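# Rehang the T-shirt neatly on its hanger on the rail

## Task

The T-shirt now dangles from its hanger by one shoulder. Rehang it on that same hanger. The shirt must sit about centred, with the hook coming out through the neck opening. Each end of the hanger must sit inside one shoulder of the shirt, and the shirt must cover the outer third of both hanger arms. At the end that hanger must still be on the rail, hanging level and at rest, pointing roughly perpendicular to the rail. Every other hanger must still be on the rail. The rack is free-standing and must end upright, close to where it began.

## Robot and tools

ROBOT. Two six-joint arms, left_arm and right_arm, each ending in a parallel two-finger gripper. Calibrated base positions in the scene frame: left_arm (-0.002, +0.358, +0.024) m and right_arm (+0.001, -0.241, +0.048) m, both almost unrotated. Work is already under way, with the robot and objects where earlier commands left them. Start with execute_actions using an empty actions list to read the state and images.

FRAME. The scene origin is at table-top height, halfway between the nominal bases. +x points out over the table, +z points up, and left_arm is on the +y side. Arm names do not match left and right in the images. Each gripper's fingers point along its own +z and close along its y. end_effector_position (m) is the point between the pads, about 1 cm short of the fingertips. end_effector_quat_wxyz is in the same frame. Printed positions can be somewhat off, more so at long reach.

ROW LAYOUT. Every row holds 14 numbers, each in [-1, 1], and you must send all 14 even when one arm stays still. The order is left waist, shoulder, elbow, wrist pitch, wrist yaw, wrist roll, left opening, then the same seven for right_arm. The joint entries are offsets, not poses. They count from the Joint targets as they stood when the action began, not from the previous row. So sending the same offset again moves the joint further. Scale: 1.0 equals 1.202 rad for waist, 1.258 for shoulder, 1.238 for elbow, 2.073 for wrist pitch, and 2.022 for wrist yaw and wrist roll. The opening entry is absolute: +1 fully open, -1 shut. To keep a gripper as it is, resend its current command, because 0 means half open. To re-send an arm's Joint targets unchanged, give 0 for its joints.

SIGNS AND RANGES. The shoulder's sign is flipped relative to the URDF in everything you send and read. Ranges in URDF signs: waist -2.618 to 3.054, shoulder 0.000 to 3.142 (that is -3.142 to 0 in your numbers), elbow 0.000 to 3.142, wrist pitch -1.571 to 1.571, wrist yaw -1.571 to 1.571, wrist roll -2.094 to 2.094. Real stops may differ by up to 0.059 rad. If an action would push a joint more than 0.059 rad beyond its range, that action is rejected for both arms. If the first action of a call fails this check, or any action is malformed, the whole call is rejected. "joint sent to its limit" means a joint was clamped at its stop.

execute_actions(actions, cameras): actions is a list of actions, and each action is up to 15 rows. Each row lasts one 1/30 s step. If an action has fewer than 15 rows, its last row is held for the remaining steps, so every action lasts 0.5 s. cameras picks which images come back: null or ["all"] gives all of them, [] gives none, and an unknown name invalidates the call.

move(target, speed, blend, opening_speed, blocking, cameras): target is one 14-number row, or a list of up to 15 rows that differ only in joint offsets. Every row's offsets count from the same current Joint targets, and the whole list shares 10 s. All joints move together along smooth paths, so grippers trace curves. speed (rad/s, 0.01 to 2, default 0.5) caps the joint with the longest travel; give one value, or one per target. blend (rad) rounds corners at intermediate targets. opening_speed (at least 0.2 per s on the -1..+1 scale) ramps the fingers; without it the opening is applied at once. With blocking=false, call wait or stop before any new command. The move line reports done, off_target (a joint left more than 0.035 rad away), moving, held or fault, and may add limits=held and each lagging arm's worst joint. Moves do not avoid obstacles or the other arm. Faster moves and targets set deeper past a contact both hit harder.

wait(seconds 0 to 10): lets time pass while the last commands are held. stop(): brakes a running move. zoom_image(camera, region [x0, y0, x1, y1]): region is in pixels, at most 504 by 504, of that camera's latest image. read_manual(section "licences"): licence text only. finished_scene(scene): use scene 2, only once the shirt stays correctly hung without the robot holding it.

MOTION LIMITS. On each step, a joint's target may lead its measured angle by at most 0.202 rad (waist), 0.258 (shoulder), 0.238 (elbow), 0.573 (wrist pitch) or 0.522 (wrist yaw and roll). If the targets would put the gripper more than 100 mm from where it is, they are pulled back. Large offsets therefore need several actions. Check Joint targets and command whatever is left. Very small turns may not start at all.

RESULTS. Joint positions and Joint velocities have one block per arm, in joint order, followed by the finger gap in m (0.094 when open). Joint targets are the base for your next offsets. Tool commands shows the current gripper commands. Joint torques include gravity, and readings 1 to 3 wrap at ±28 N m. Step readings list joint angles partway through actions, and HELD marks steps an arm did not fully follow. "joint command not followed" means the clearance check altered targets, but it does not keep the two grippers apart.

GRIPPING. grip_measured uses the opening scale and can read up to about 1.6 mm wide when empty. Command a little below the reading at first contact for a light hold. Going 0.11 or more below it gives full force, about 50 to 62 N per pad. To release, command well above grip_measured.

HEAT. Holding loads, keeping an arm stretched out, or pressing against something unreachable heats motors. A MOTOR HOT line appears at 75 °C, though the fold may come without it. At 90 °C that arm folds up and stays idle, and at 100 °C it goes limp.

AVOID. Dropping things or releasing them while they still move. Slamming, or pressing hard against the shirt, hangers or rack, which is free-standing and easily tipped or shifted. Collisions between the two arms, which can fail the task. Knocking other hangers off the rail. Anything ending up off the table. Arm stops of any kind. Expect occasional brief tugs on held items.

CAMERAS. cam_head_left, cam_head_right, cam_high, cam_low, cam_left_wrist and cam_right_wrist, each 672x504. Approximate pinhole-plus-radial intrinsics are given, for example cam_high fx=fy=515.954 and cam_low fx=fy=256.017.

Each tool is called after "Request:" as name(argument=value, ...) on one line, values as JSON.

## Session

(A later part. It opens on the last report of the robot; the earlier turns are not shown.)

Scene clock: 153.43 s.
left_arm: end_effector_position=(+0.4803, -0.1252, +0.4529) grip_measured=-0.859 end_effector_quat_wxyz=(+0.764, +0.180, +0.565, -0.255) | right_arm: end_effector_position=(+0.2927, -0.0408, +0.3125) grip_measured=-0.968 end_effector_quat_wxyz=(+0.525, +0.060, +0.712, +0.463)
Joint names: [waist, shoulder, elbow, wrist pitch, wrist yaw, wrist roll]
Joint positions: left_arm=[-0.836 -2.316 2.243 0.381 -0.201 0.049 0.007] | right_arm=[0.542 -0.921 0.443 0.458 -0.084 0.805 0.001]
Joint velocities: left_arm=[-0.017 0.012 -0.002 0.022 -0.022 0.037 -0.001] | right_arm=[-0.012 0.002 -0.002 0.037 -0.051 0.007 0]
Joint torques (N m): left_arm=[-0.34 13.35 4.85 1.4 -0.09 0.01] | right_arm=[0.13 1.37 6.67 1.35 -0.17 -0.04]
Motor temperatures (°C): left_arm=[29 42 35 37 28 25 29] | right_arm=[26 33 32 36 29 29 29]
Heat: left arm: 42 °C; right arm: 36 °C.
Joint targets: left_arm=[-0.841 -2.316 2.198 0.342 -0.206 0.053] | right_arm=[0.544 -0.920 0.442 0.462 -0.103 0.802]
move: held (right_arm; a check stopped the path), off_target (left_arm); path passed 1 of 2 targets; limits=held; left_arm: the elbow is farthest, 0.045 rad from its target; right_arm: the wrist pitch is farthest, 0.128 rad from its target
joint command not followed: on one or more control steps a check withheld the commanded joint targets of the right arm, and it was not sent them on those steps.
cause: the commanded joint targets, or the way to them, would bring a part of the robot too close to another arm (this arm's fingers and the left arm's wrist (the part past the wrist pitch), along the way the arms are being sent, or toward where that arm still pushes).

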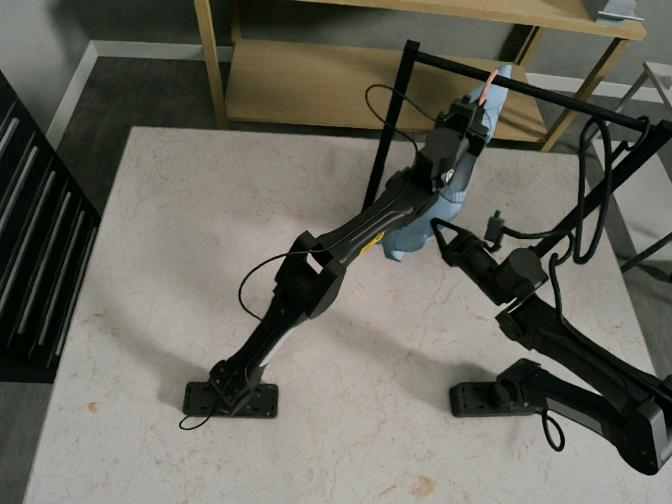

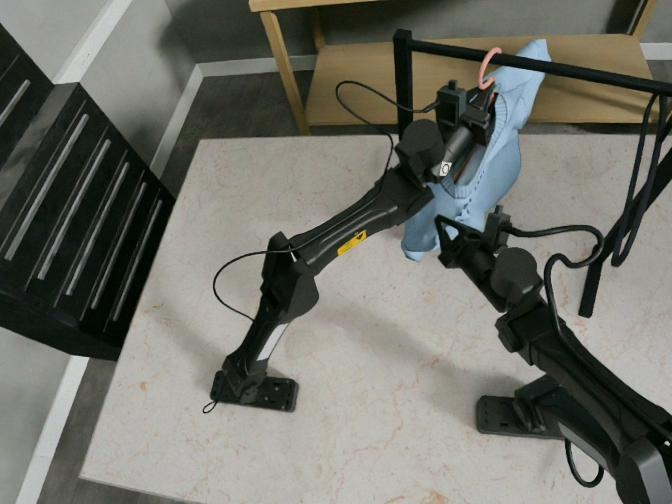

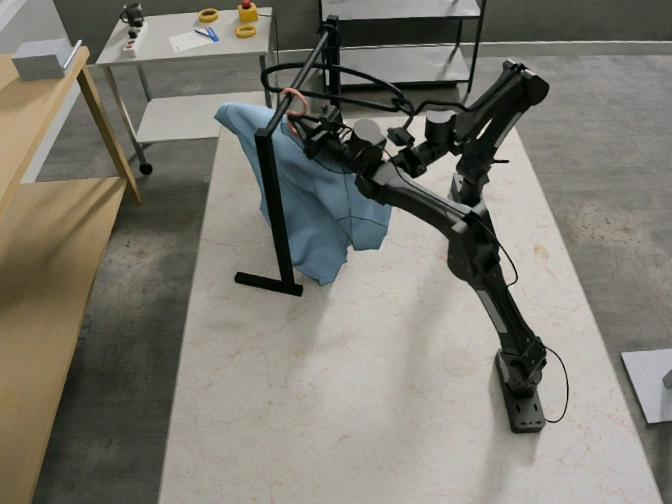

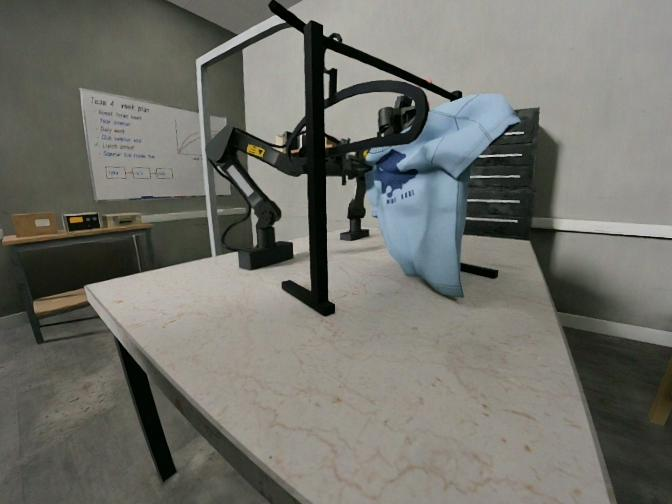

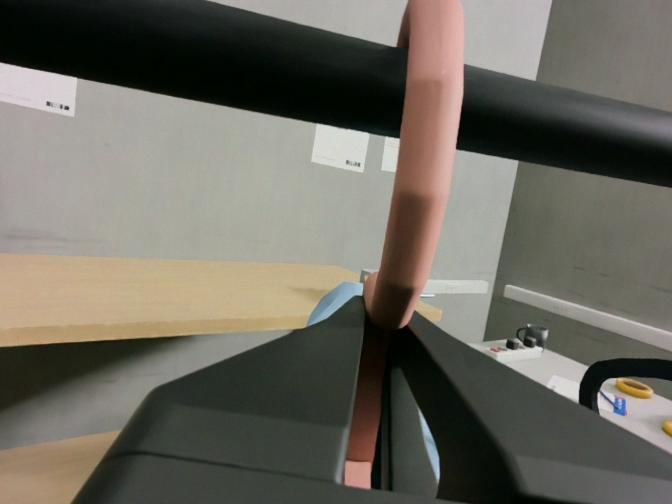

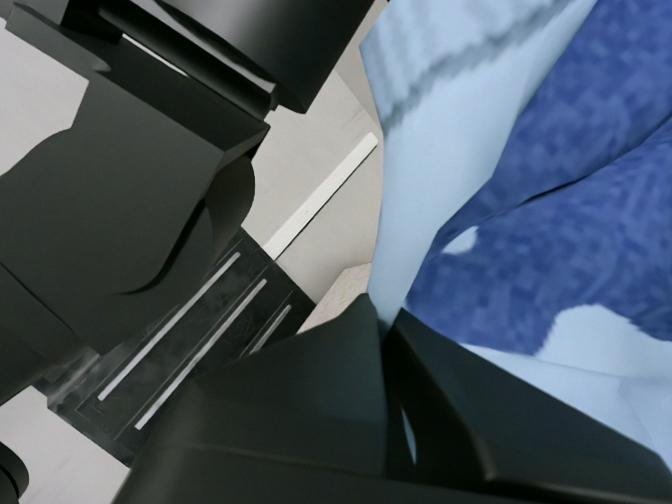

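Request:
move(target=[0,0.043,0.098,-0.185,0,-0.022,-0.95,0,0,0,0,0,0,-0.99], speed=0.2)

Request:
zoom_image(camera="cam_high", region=[200, 70, 420, 290])

Request:
zoom_image(camera="cam_head_right", region=[380, 130, 510, 270])

Scene clock: 156.40 s.
left_arm: end_effector_position=(+0.4750, -0.1193, +0.4522) grip_measured=-0.859 end_effector_quat_wxyz=(+0.714, +0.200, +0.626, -0.243) | right_arm: end_effector_position=(+0.2929, -0.0411, +0.3125) grip_measured=-0.968 end_effector_quat_wxyz=(+0.525, +0.060, +0.712, +0.463)
Joint names: [waist, shoulder, elbow, wrist pitch, wrist yaw, wrist roll]
Joint positions: left_arm=[-0.836 -2.267 2.318 0.088 -0.201 0.009 0.007] | right_arm=[0.542 -0.921 0.443 0.458 -0.082 0.805 0.001]
Joint velocities: left_arm=[0.002 0.007 0.002 0.022 -0.051 0.051 -0.001] | right_arm=[-0.002 0.007 -0.002 -0.022 -0.037 -0.037 0]
Joint torques (N m): left_arm=[-0.35 13.16 9.02 0.62 -0.02 -0.03] | right_arm=[0.12 1.39 6.67 1.35 -0.15 -0.03]
Motor temperatures (°C): left_arm=[29 42 35 37 28 25 29] | right_arm=[26 33 32 36 29 29 29]
Heat: left arm: 42 °C; right arm: 36 °C.
Joint targets: left_arm=[-0.841 -2.262 2.320 -0.041 -0.206 0.009] | right_arm=[0.544 -0.920 0.442 0.462 -0.103 0.802]
move: off_target (left_arm); left_arm: the wrist pitch is farthest, 0.129 rad from its target

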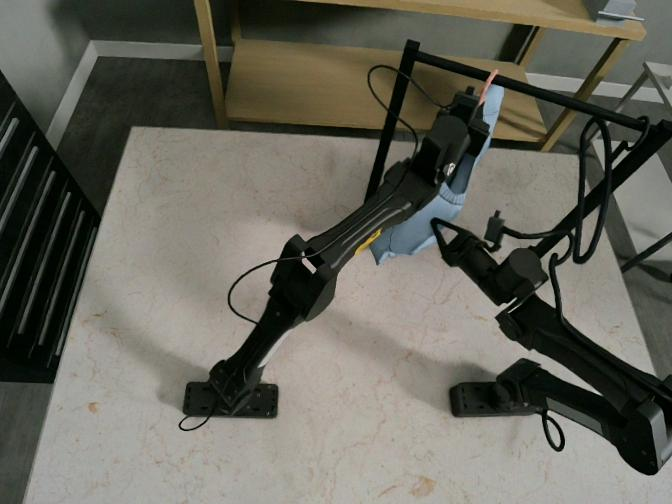

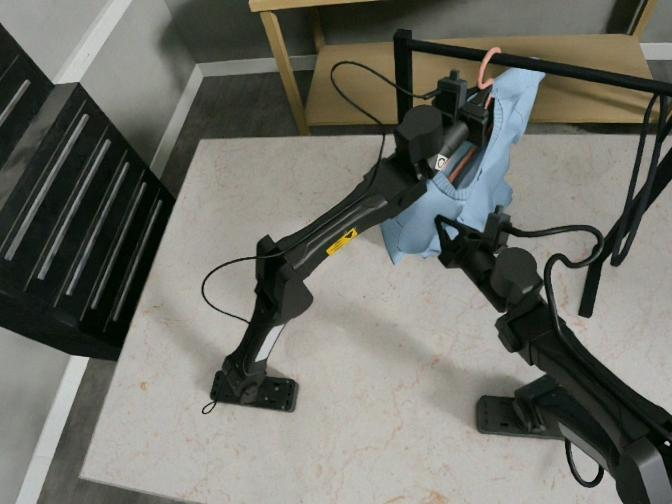

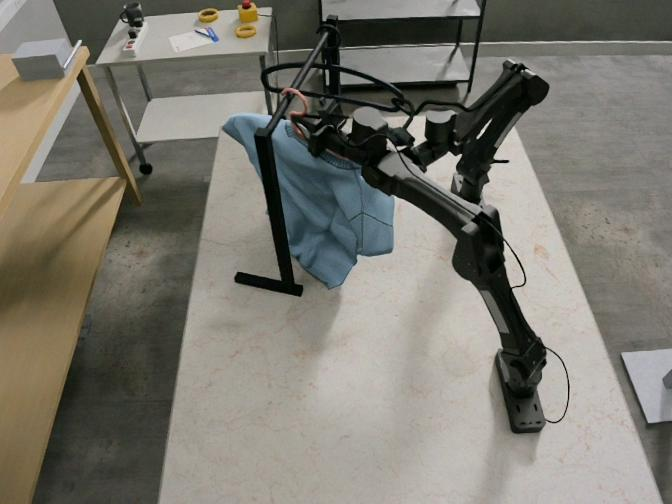

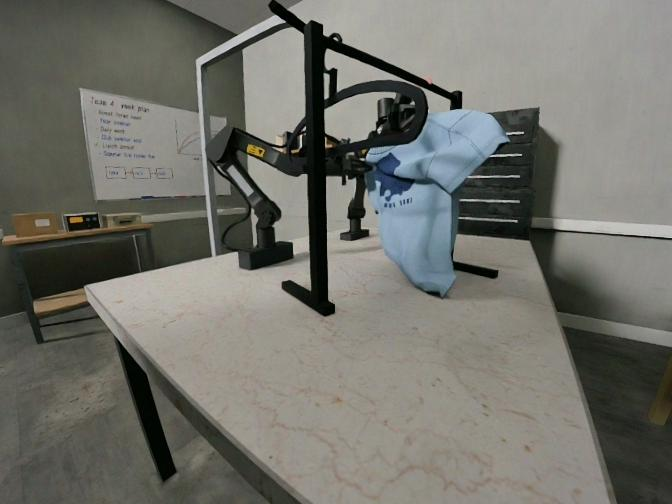

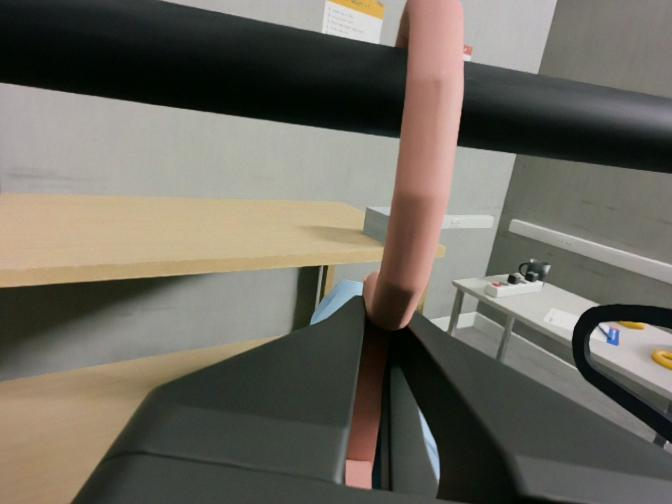

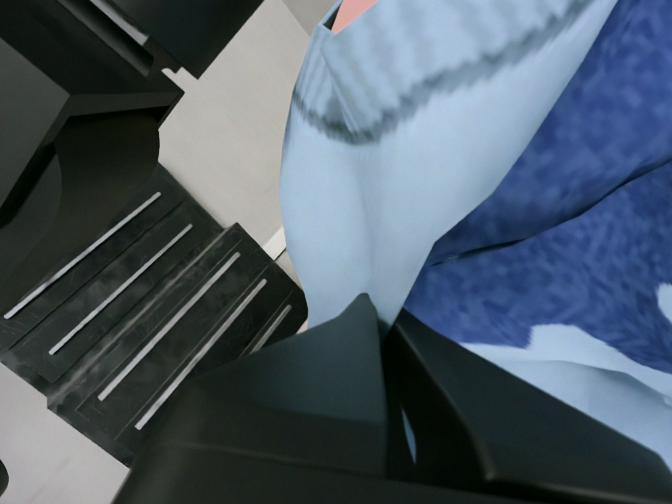

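Scaled by 2.291 from the camera's 672x504 image, which has a finer 960x720 frame.

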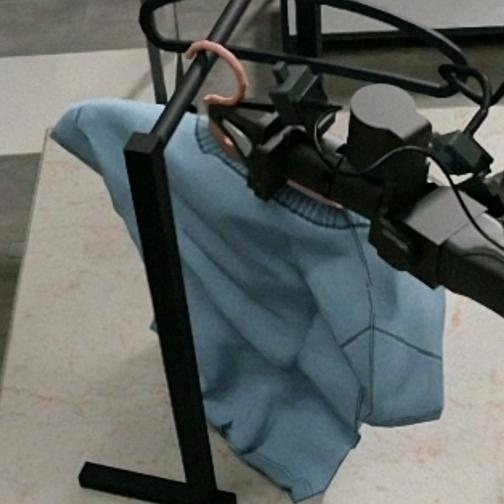

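Scaled by 3.600 from the camera's 672x504 image, which has a finer 960x720 frame.

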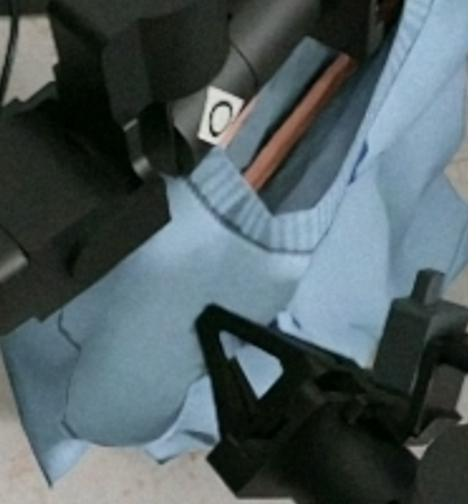

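Request:
move(target=[0,0,0,0,0,0,-0.95,0,0.035,0.083,-0.063,0,0,-0.99], speed=0.2)

Request:
zoom_image(camera="cam_head_right", region=[380, 110, 530, 270])

Scene clock: 157.97 s.
left_arm: end_effector_position=(+0.4742, -0.1200, +0.4524) grip_measured=-0.859 end_effector_quat_wxyz=(+0.712, +0.203, +0.626, -0.244) | right_arm: end_effector_position=(+0.2916, -0.0418, +0.3234) grip_measured=-0.968 end_effector_quat_wxyz=(+0.519, +0.062, +0.719, +0.458)
Joint names: [waist, shoulder, elbow, wrist pitch, wrist yaw, wrist roll]
Joint positions: left_arm=[-0.836 -2.266 2.318 0.085 -0.195 0.009 0.007] | right_arm=[0.542 -0.895 0.501 0.352 -0.082 0.805 0.001]
Joint velocities: left_arm=[0.007 0.007 0.012 0.022 -0.007 0.007 0] | right_arm=[-0.007 -0.012 -0.002 -0.037 0.007 0.007 -0.001]
Joint torques (N m): left_arm=[-0.46 13.09 9.05 0.66 -0.08 -0.02] | right_arm=[0.1 2.92 10.02 1.13 -0.15 -0.04]
Motor temperatures (°C): left_arm=[29 42 35 36 28 25 29] | right_arm=[26 33 32 36 29 29 29]
Heat: left arm: 42 °C; right arm: 36 °C.
Joint targets: left_arm=[-0.841 -2.262 2.320 -0.041 -0.206 0.009] | right_arm=[0.544 -0.876 0.545 0.332 -0.103 0.802]
move: off_target (left_arm, right_arm); left_arm: the wrist pitch is farthest, 0.126 rad from its target; right_arm: the elbow is farthest, 0.044 rad from its target

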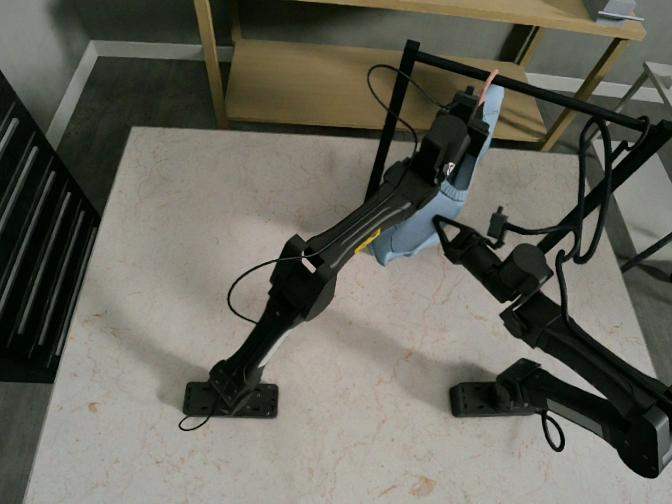

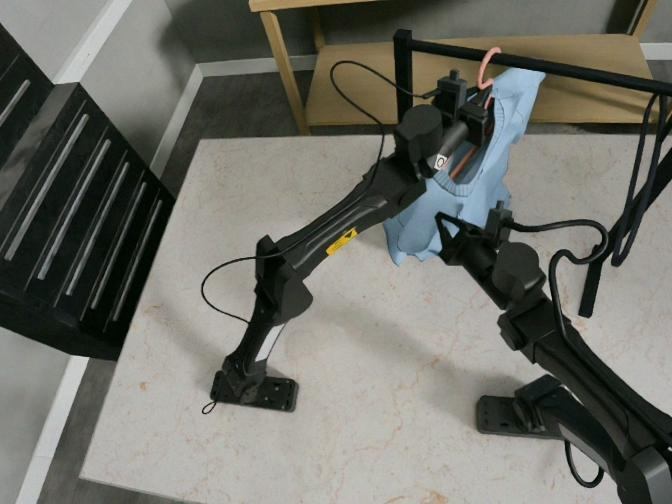

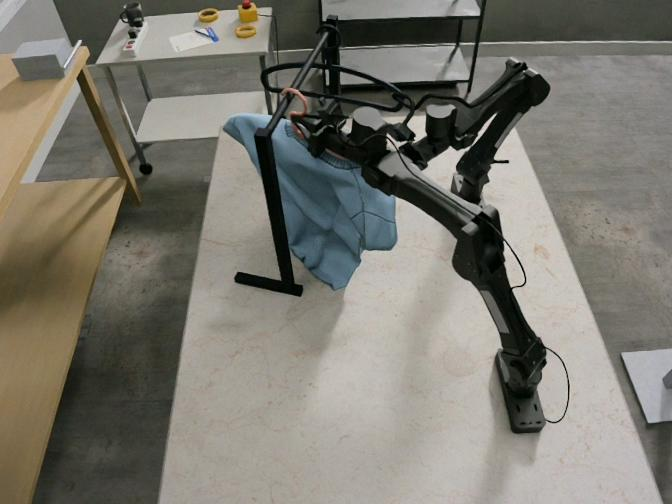

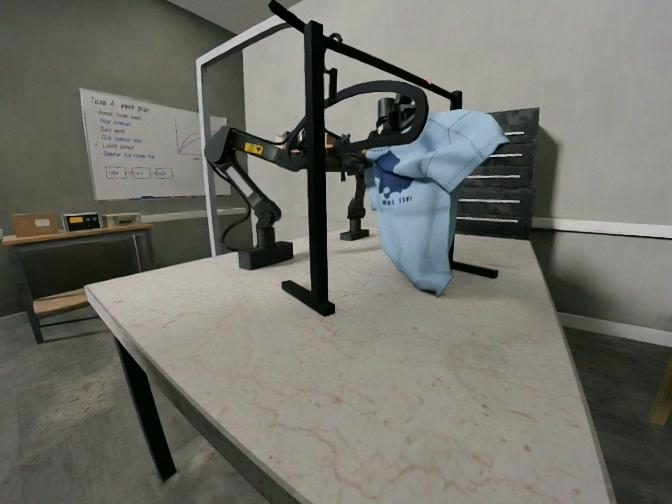

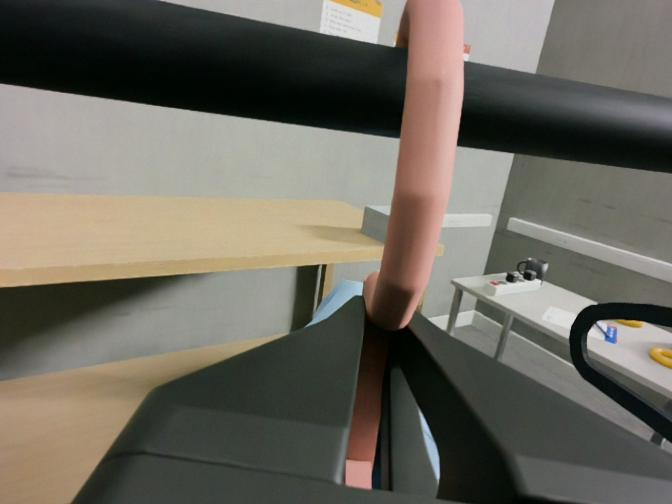

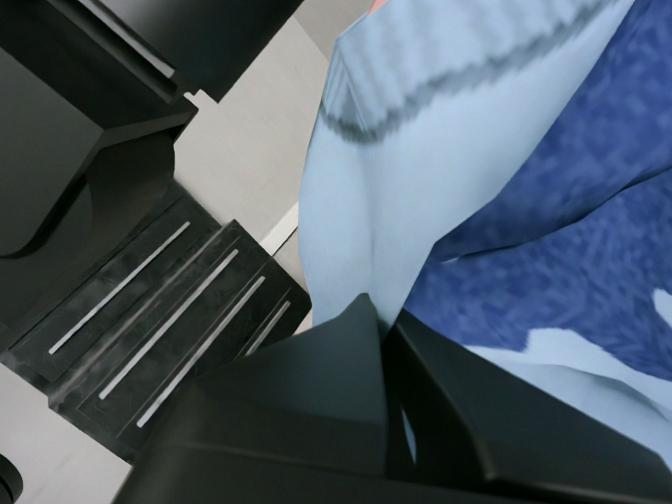

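Scaled by 3.150 from the camera's 672x504 image, which has a finer 960x720 frame.

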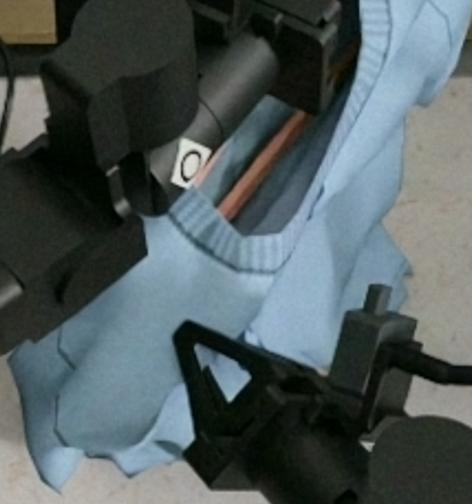

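Request:
move(target=[0,0,0,0,0,0,-0.95,-0.116,-0.051,0.057,-0.003,0,0,-0.99], speed=0.2)

Request:
zoom_image(camera="cam_head_right", region=[380, 60, 560, 270])

Request:
zoom_image(camera="cam_high", region=[200, 70, 420, 290])

Request:
zoom_image(camera="cam_low", region=[330, 60, 530, 260])

Scene clock: 159.53 s.
left_arm: end_effector_position=(+0.4740, -0.1202, +0.4524) grip_measured=-0.859 end_effector_quat_wxyz=(+0.712, +0.203, +0.626, -0.245) | right_arm: end_effector_position=(+0.3225, -0.0742, +0.3381) grip_measured=-0.968 end_effector_quat_wxyz=(+0.546, +0.101, +0.712, +0.431)
Joint names: [waist, shoulder, elbow, wrist pitch, wrist yaw, wrist roll]
Joint positions: left_arm=[-0.836 -2.266 2.318 0.085 -0.193 0.009 0.007] | right_arm=[0.411 -0.939 0.567 0.338 -0.104 0.805 0.001]
Joint velocities: left_arm=[0.002 0.012 0.007 0.051 0.007 -0.081 0] | right_arm=[0.012 0.007 0.002 -0.007 -0.007 -0.066 0.001]
Joint torques (N m): left_arm=[-0.44 12.96 8.91 0.64 -0.1 -0.02] | right_arm=[-0.47 1.42 10.39 1.2 -0.02 -0.03]
Motor temperatures (°C): left_arm=[29 42 35 36 28 25 29] | right_arm=[26 33 32 36 29 29 29]
Heat: left arm: 42 °C; right arm: 36 °C.
Joint targets: left_arm=[-0.841 -2.262 2.320 -0.041 -0.206 0.009] | right_arm=[0.405 -0.940 0.615 0.325 -0.103 0.802]
move: off_target (left_arm, right_arm); left_arm: the wrist pitch is farthest, 0.126 rad from its target; right_arm: the elbow is farthest, 0.049 rad from its target

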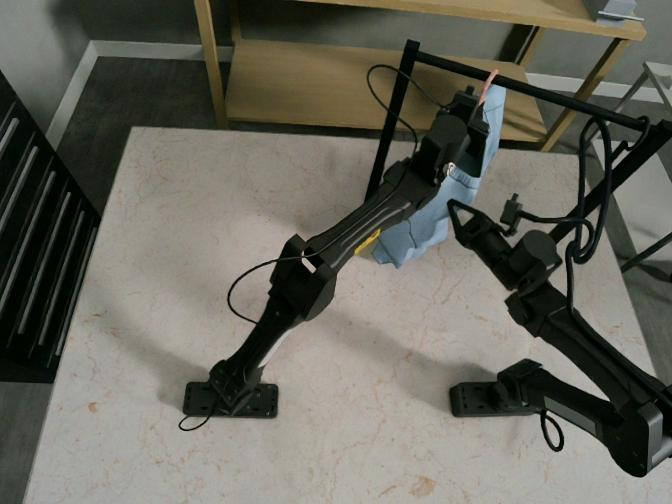

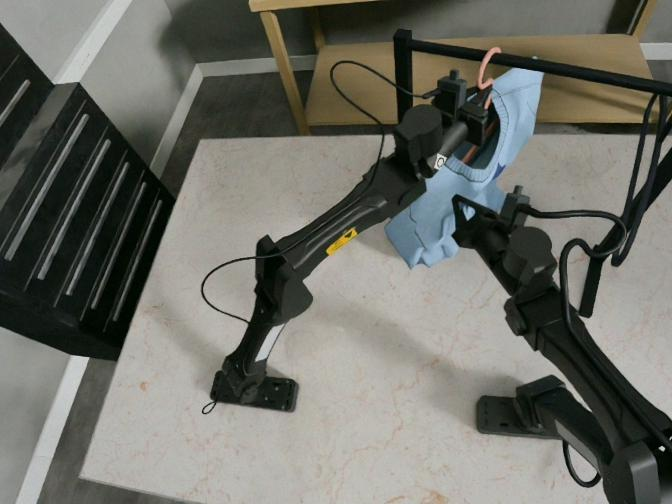

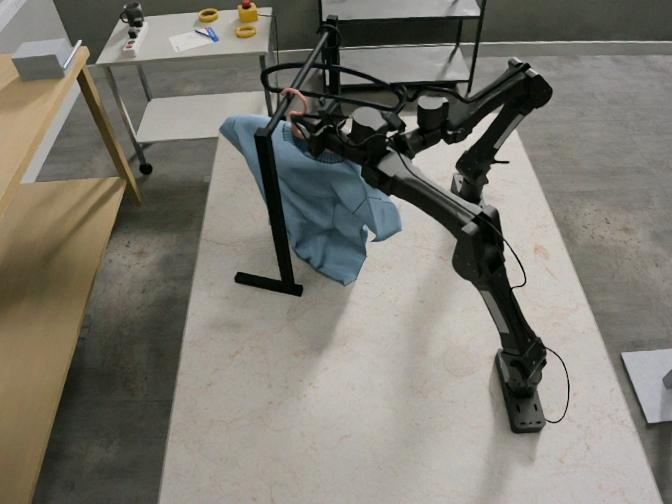

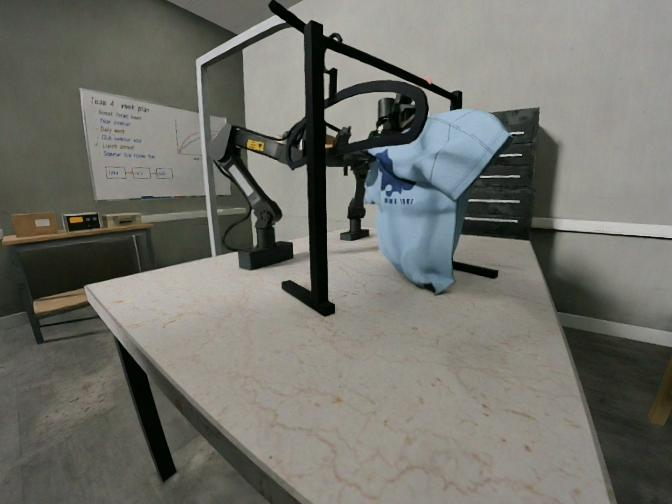

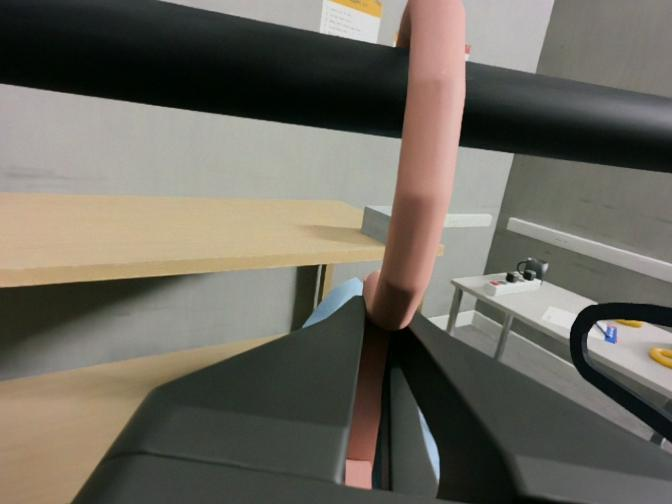

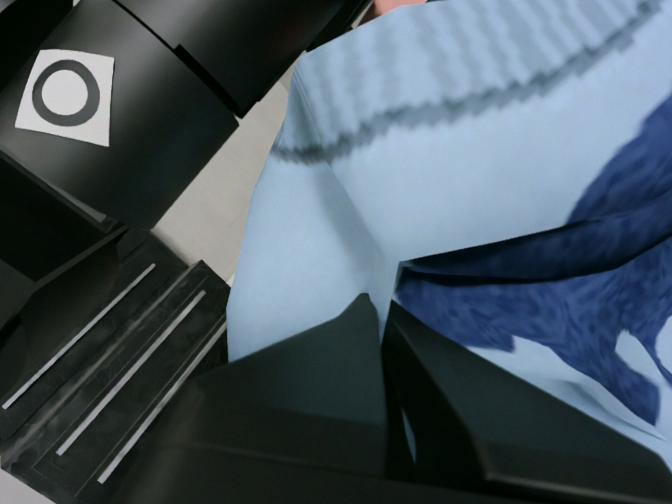

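Scaled by 2.400 from the camera's 672x504 image, which has a finer 960x720 frame.

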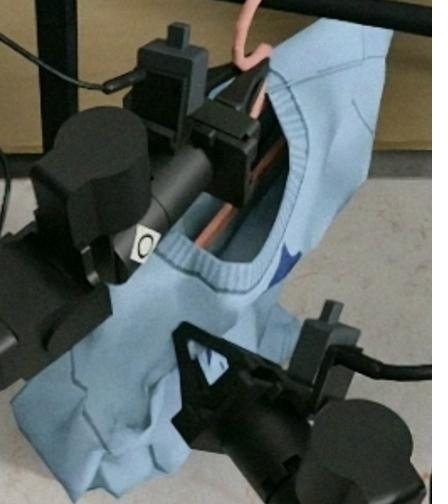

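Scaled by 2.291 from the camera's 672x504 image, which has a finer 960x720 frame.

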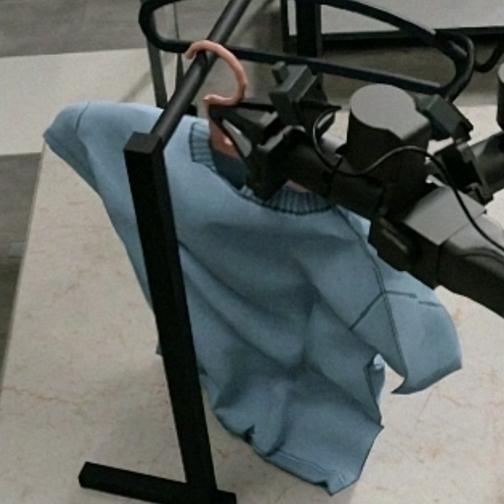

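Scaled by 2.520 from the camera's 672x504 image, which has a finer 960x720 frame.

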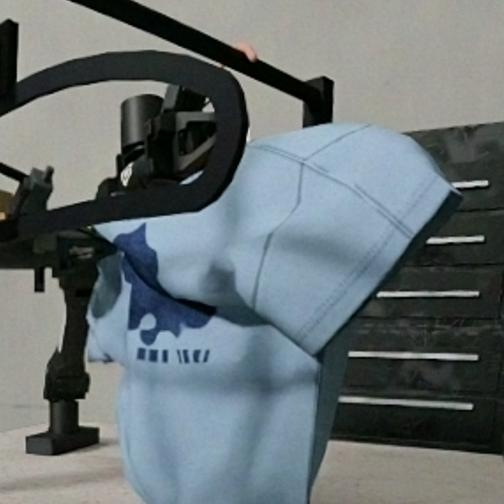

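Request:
move(target=[0,0,0,0,0,0,-0.95,-0.093,-0.041,0.046,-0.003,0,0,-0.99], speed=0.2)

Request:
zoom_image(camera="cam_head_right", region=[380, 60, 560, 270])

Request:
zoom_image(camera="cam_high", region=[200, 70, 420, 290])

Scene clock: 160.73 s.
left_arm: end_effector_position=(+0.4740, -0.1202, +0.4524) grip_measured=-0.859 end_effector_quat_wxyz=(+0.712, +0.203, +0.626, -0.245) | right_arm: end_effector_position=(+0.3492, -0.1066, +0.3478) grip_measured=-0.968 end_effector_quat_wxyz=(+0.568, +0.138, +0.705, +0.402)
Joint names: [waist, shoulder, elbow, wrist pitch, wrist yaw, wrist roll]
Joint positions: left_arm=[-0.836 -2.266 2.318 0.085 -0.193 0.009 0.007] | right_arm=[0.299 -0.989 0.624 0.334 -0.11 0.805 0.001]
Joint velocities: left_arm=[0.002 0.002 0.007 0.022 -0.022 -0.081 0] | right_arm=[0.002 -0.007 -0.007 -0.022 0.007 0.007 0]
Joint torques (N m): left_arm=[-0.49 12.85 8.99 0.65 -0.05 -0.06] | right_arm=[-0.5 1.77 10.37 1.18 0.02 -0.03]
Motor temperatures (°C): left_arm=[29 42 35 36 28 25 29] | right_arm=[26 33 32 36 29 29 29]
Heat: left arm: 42 °C; right arm: 36 °C.
Joint targets: left_arm=[-0.841 -2.262 2.320 -0.041 -0.206 0.009] | right_arm=[0.293 -0.991 0.672 0.319 -0.103 0.802]
move: off_target (left_arm, right_arm); left_arm: the wrist pitch is farthest, 0.126 rad from its target; right_arm: the elbow is farthest, 0.048 rad from its target

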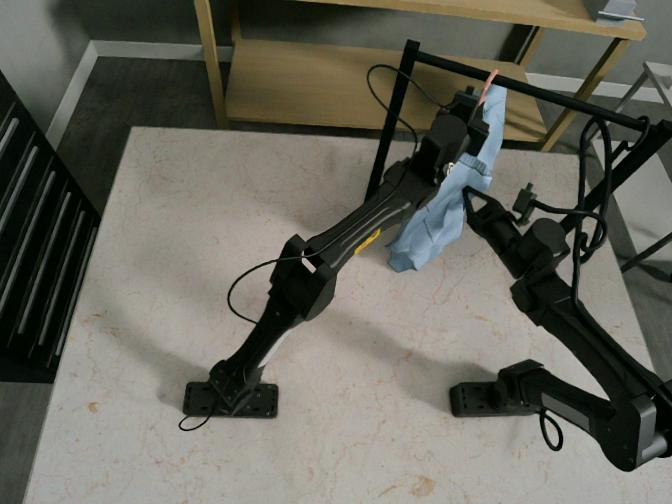

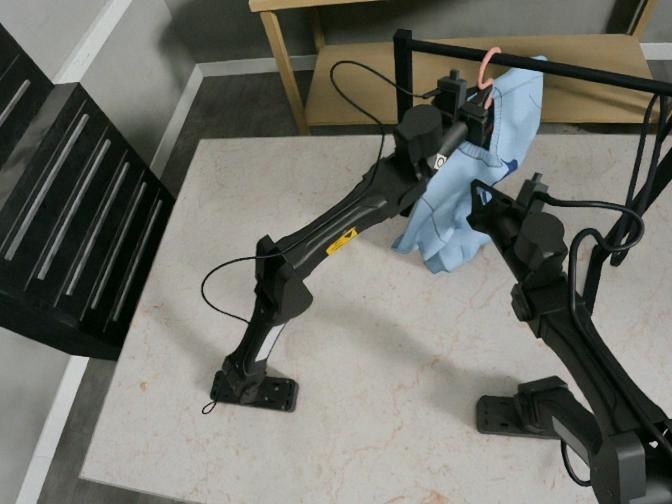

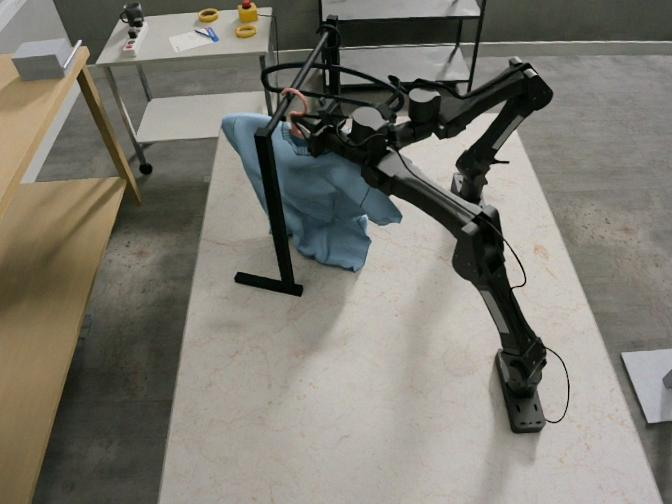

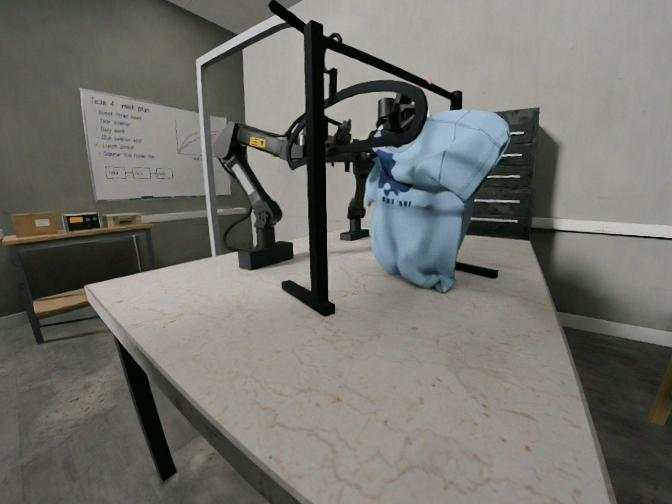

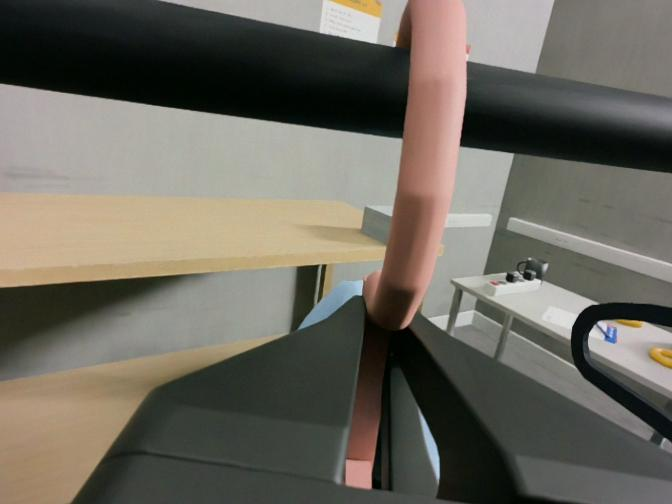

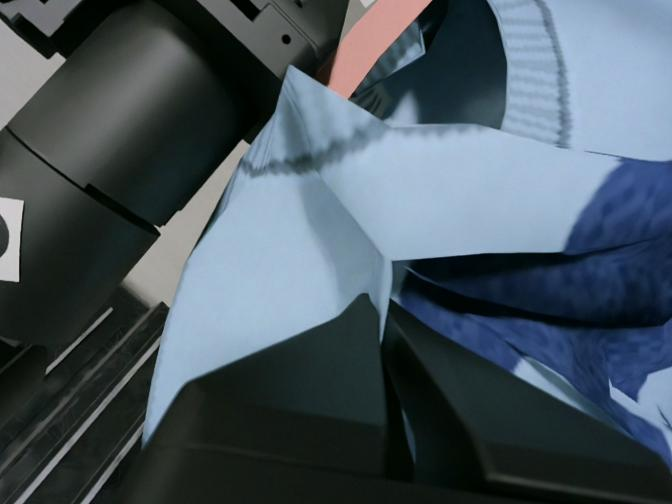

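Scaled by 2.400 from the camera's 672x504 image, which has a finer 960x720 frame.

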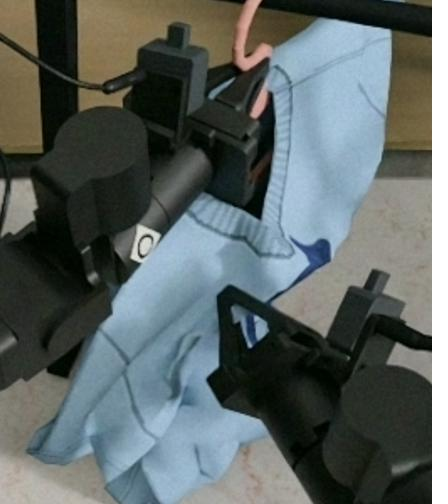

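Scaled by 2.291 from the camera's 672x504 image, which has a finer 960x720 frame.

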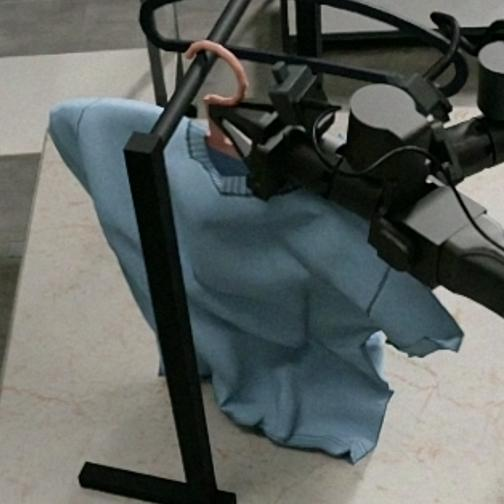

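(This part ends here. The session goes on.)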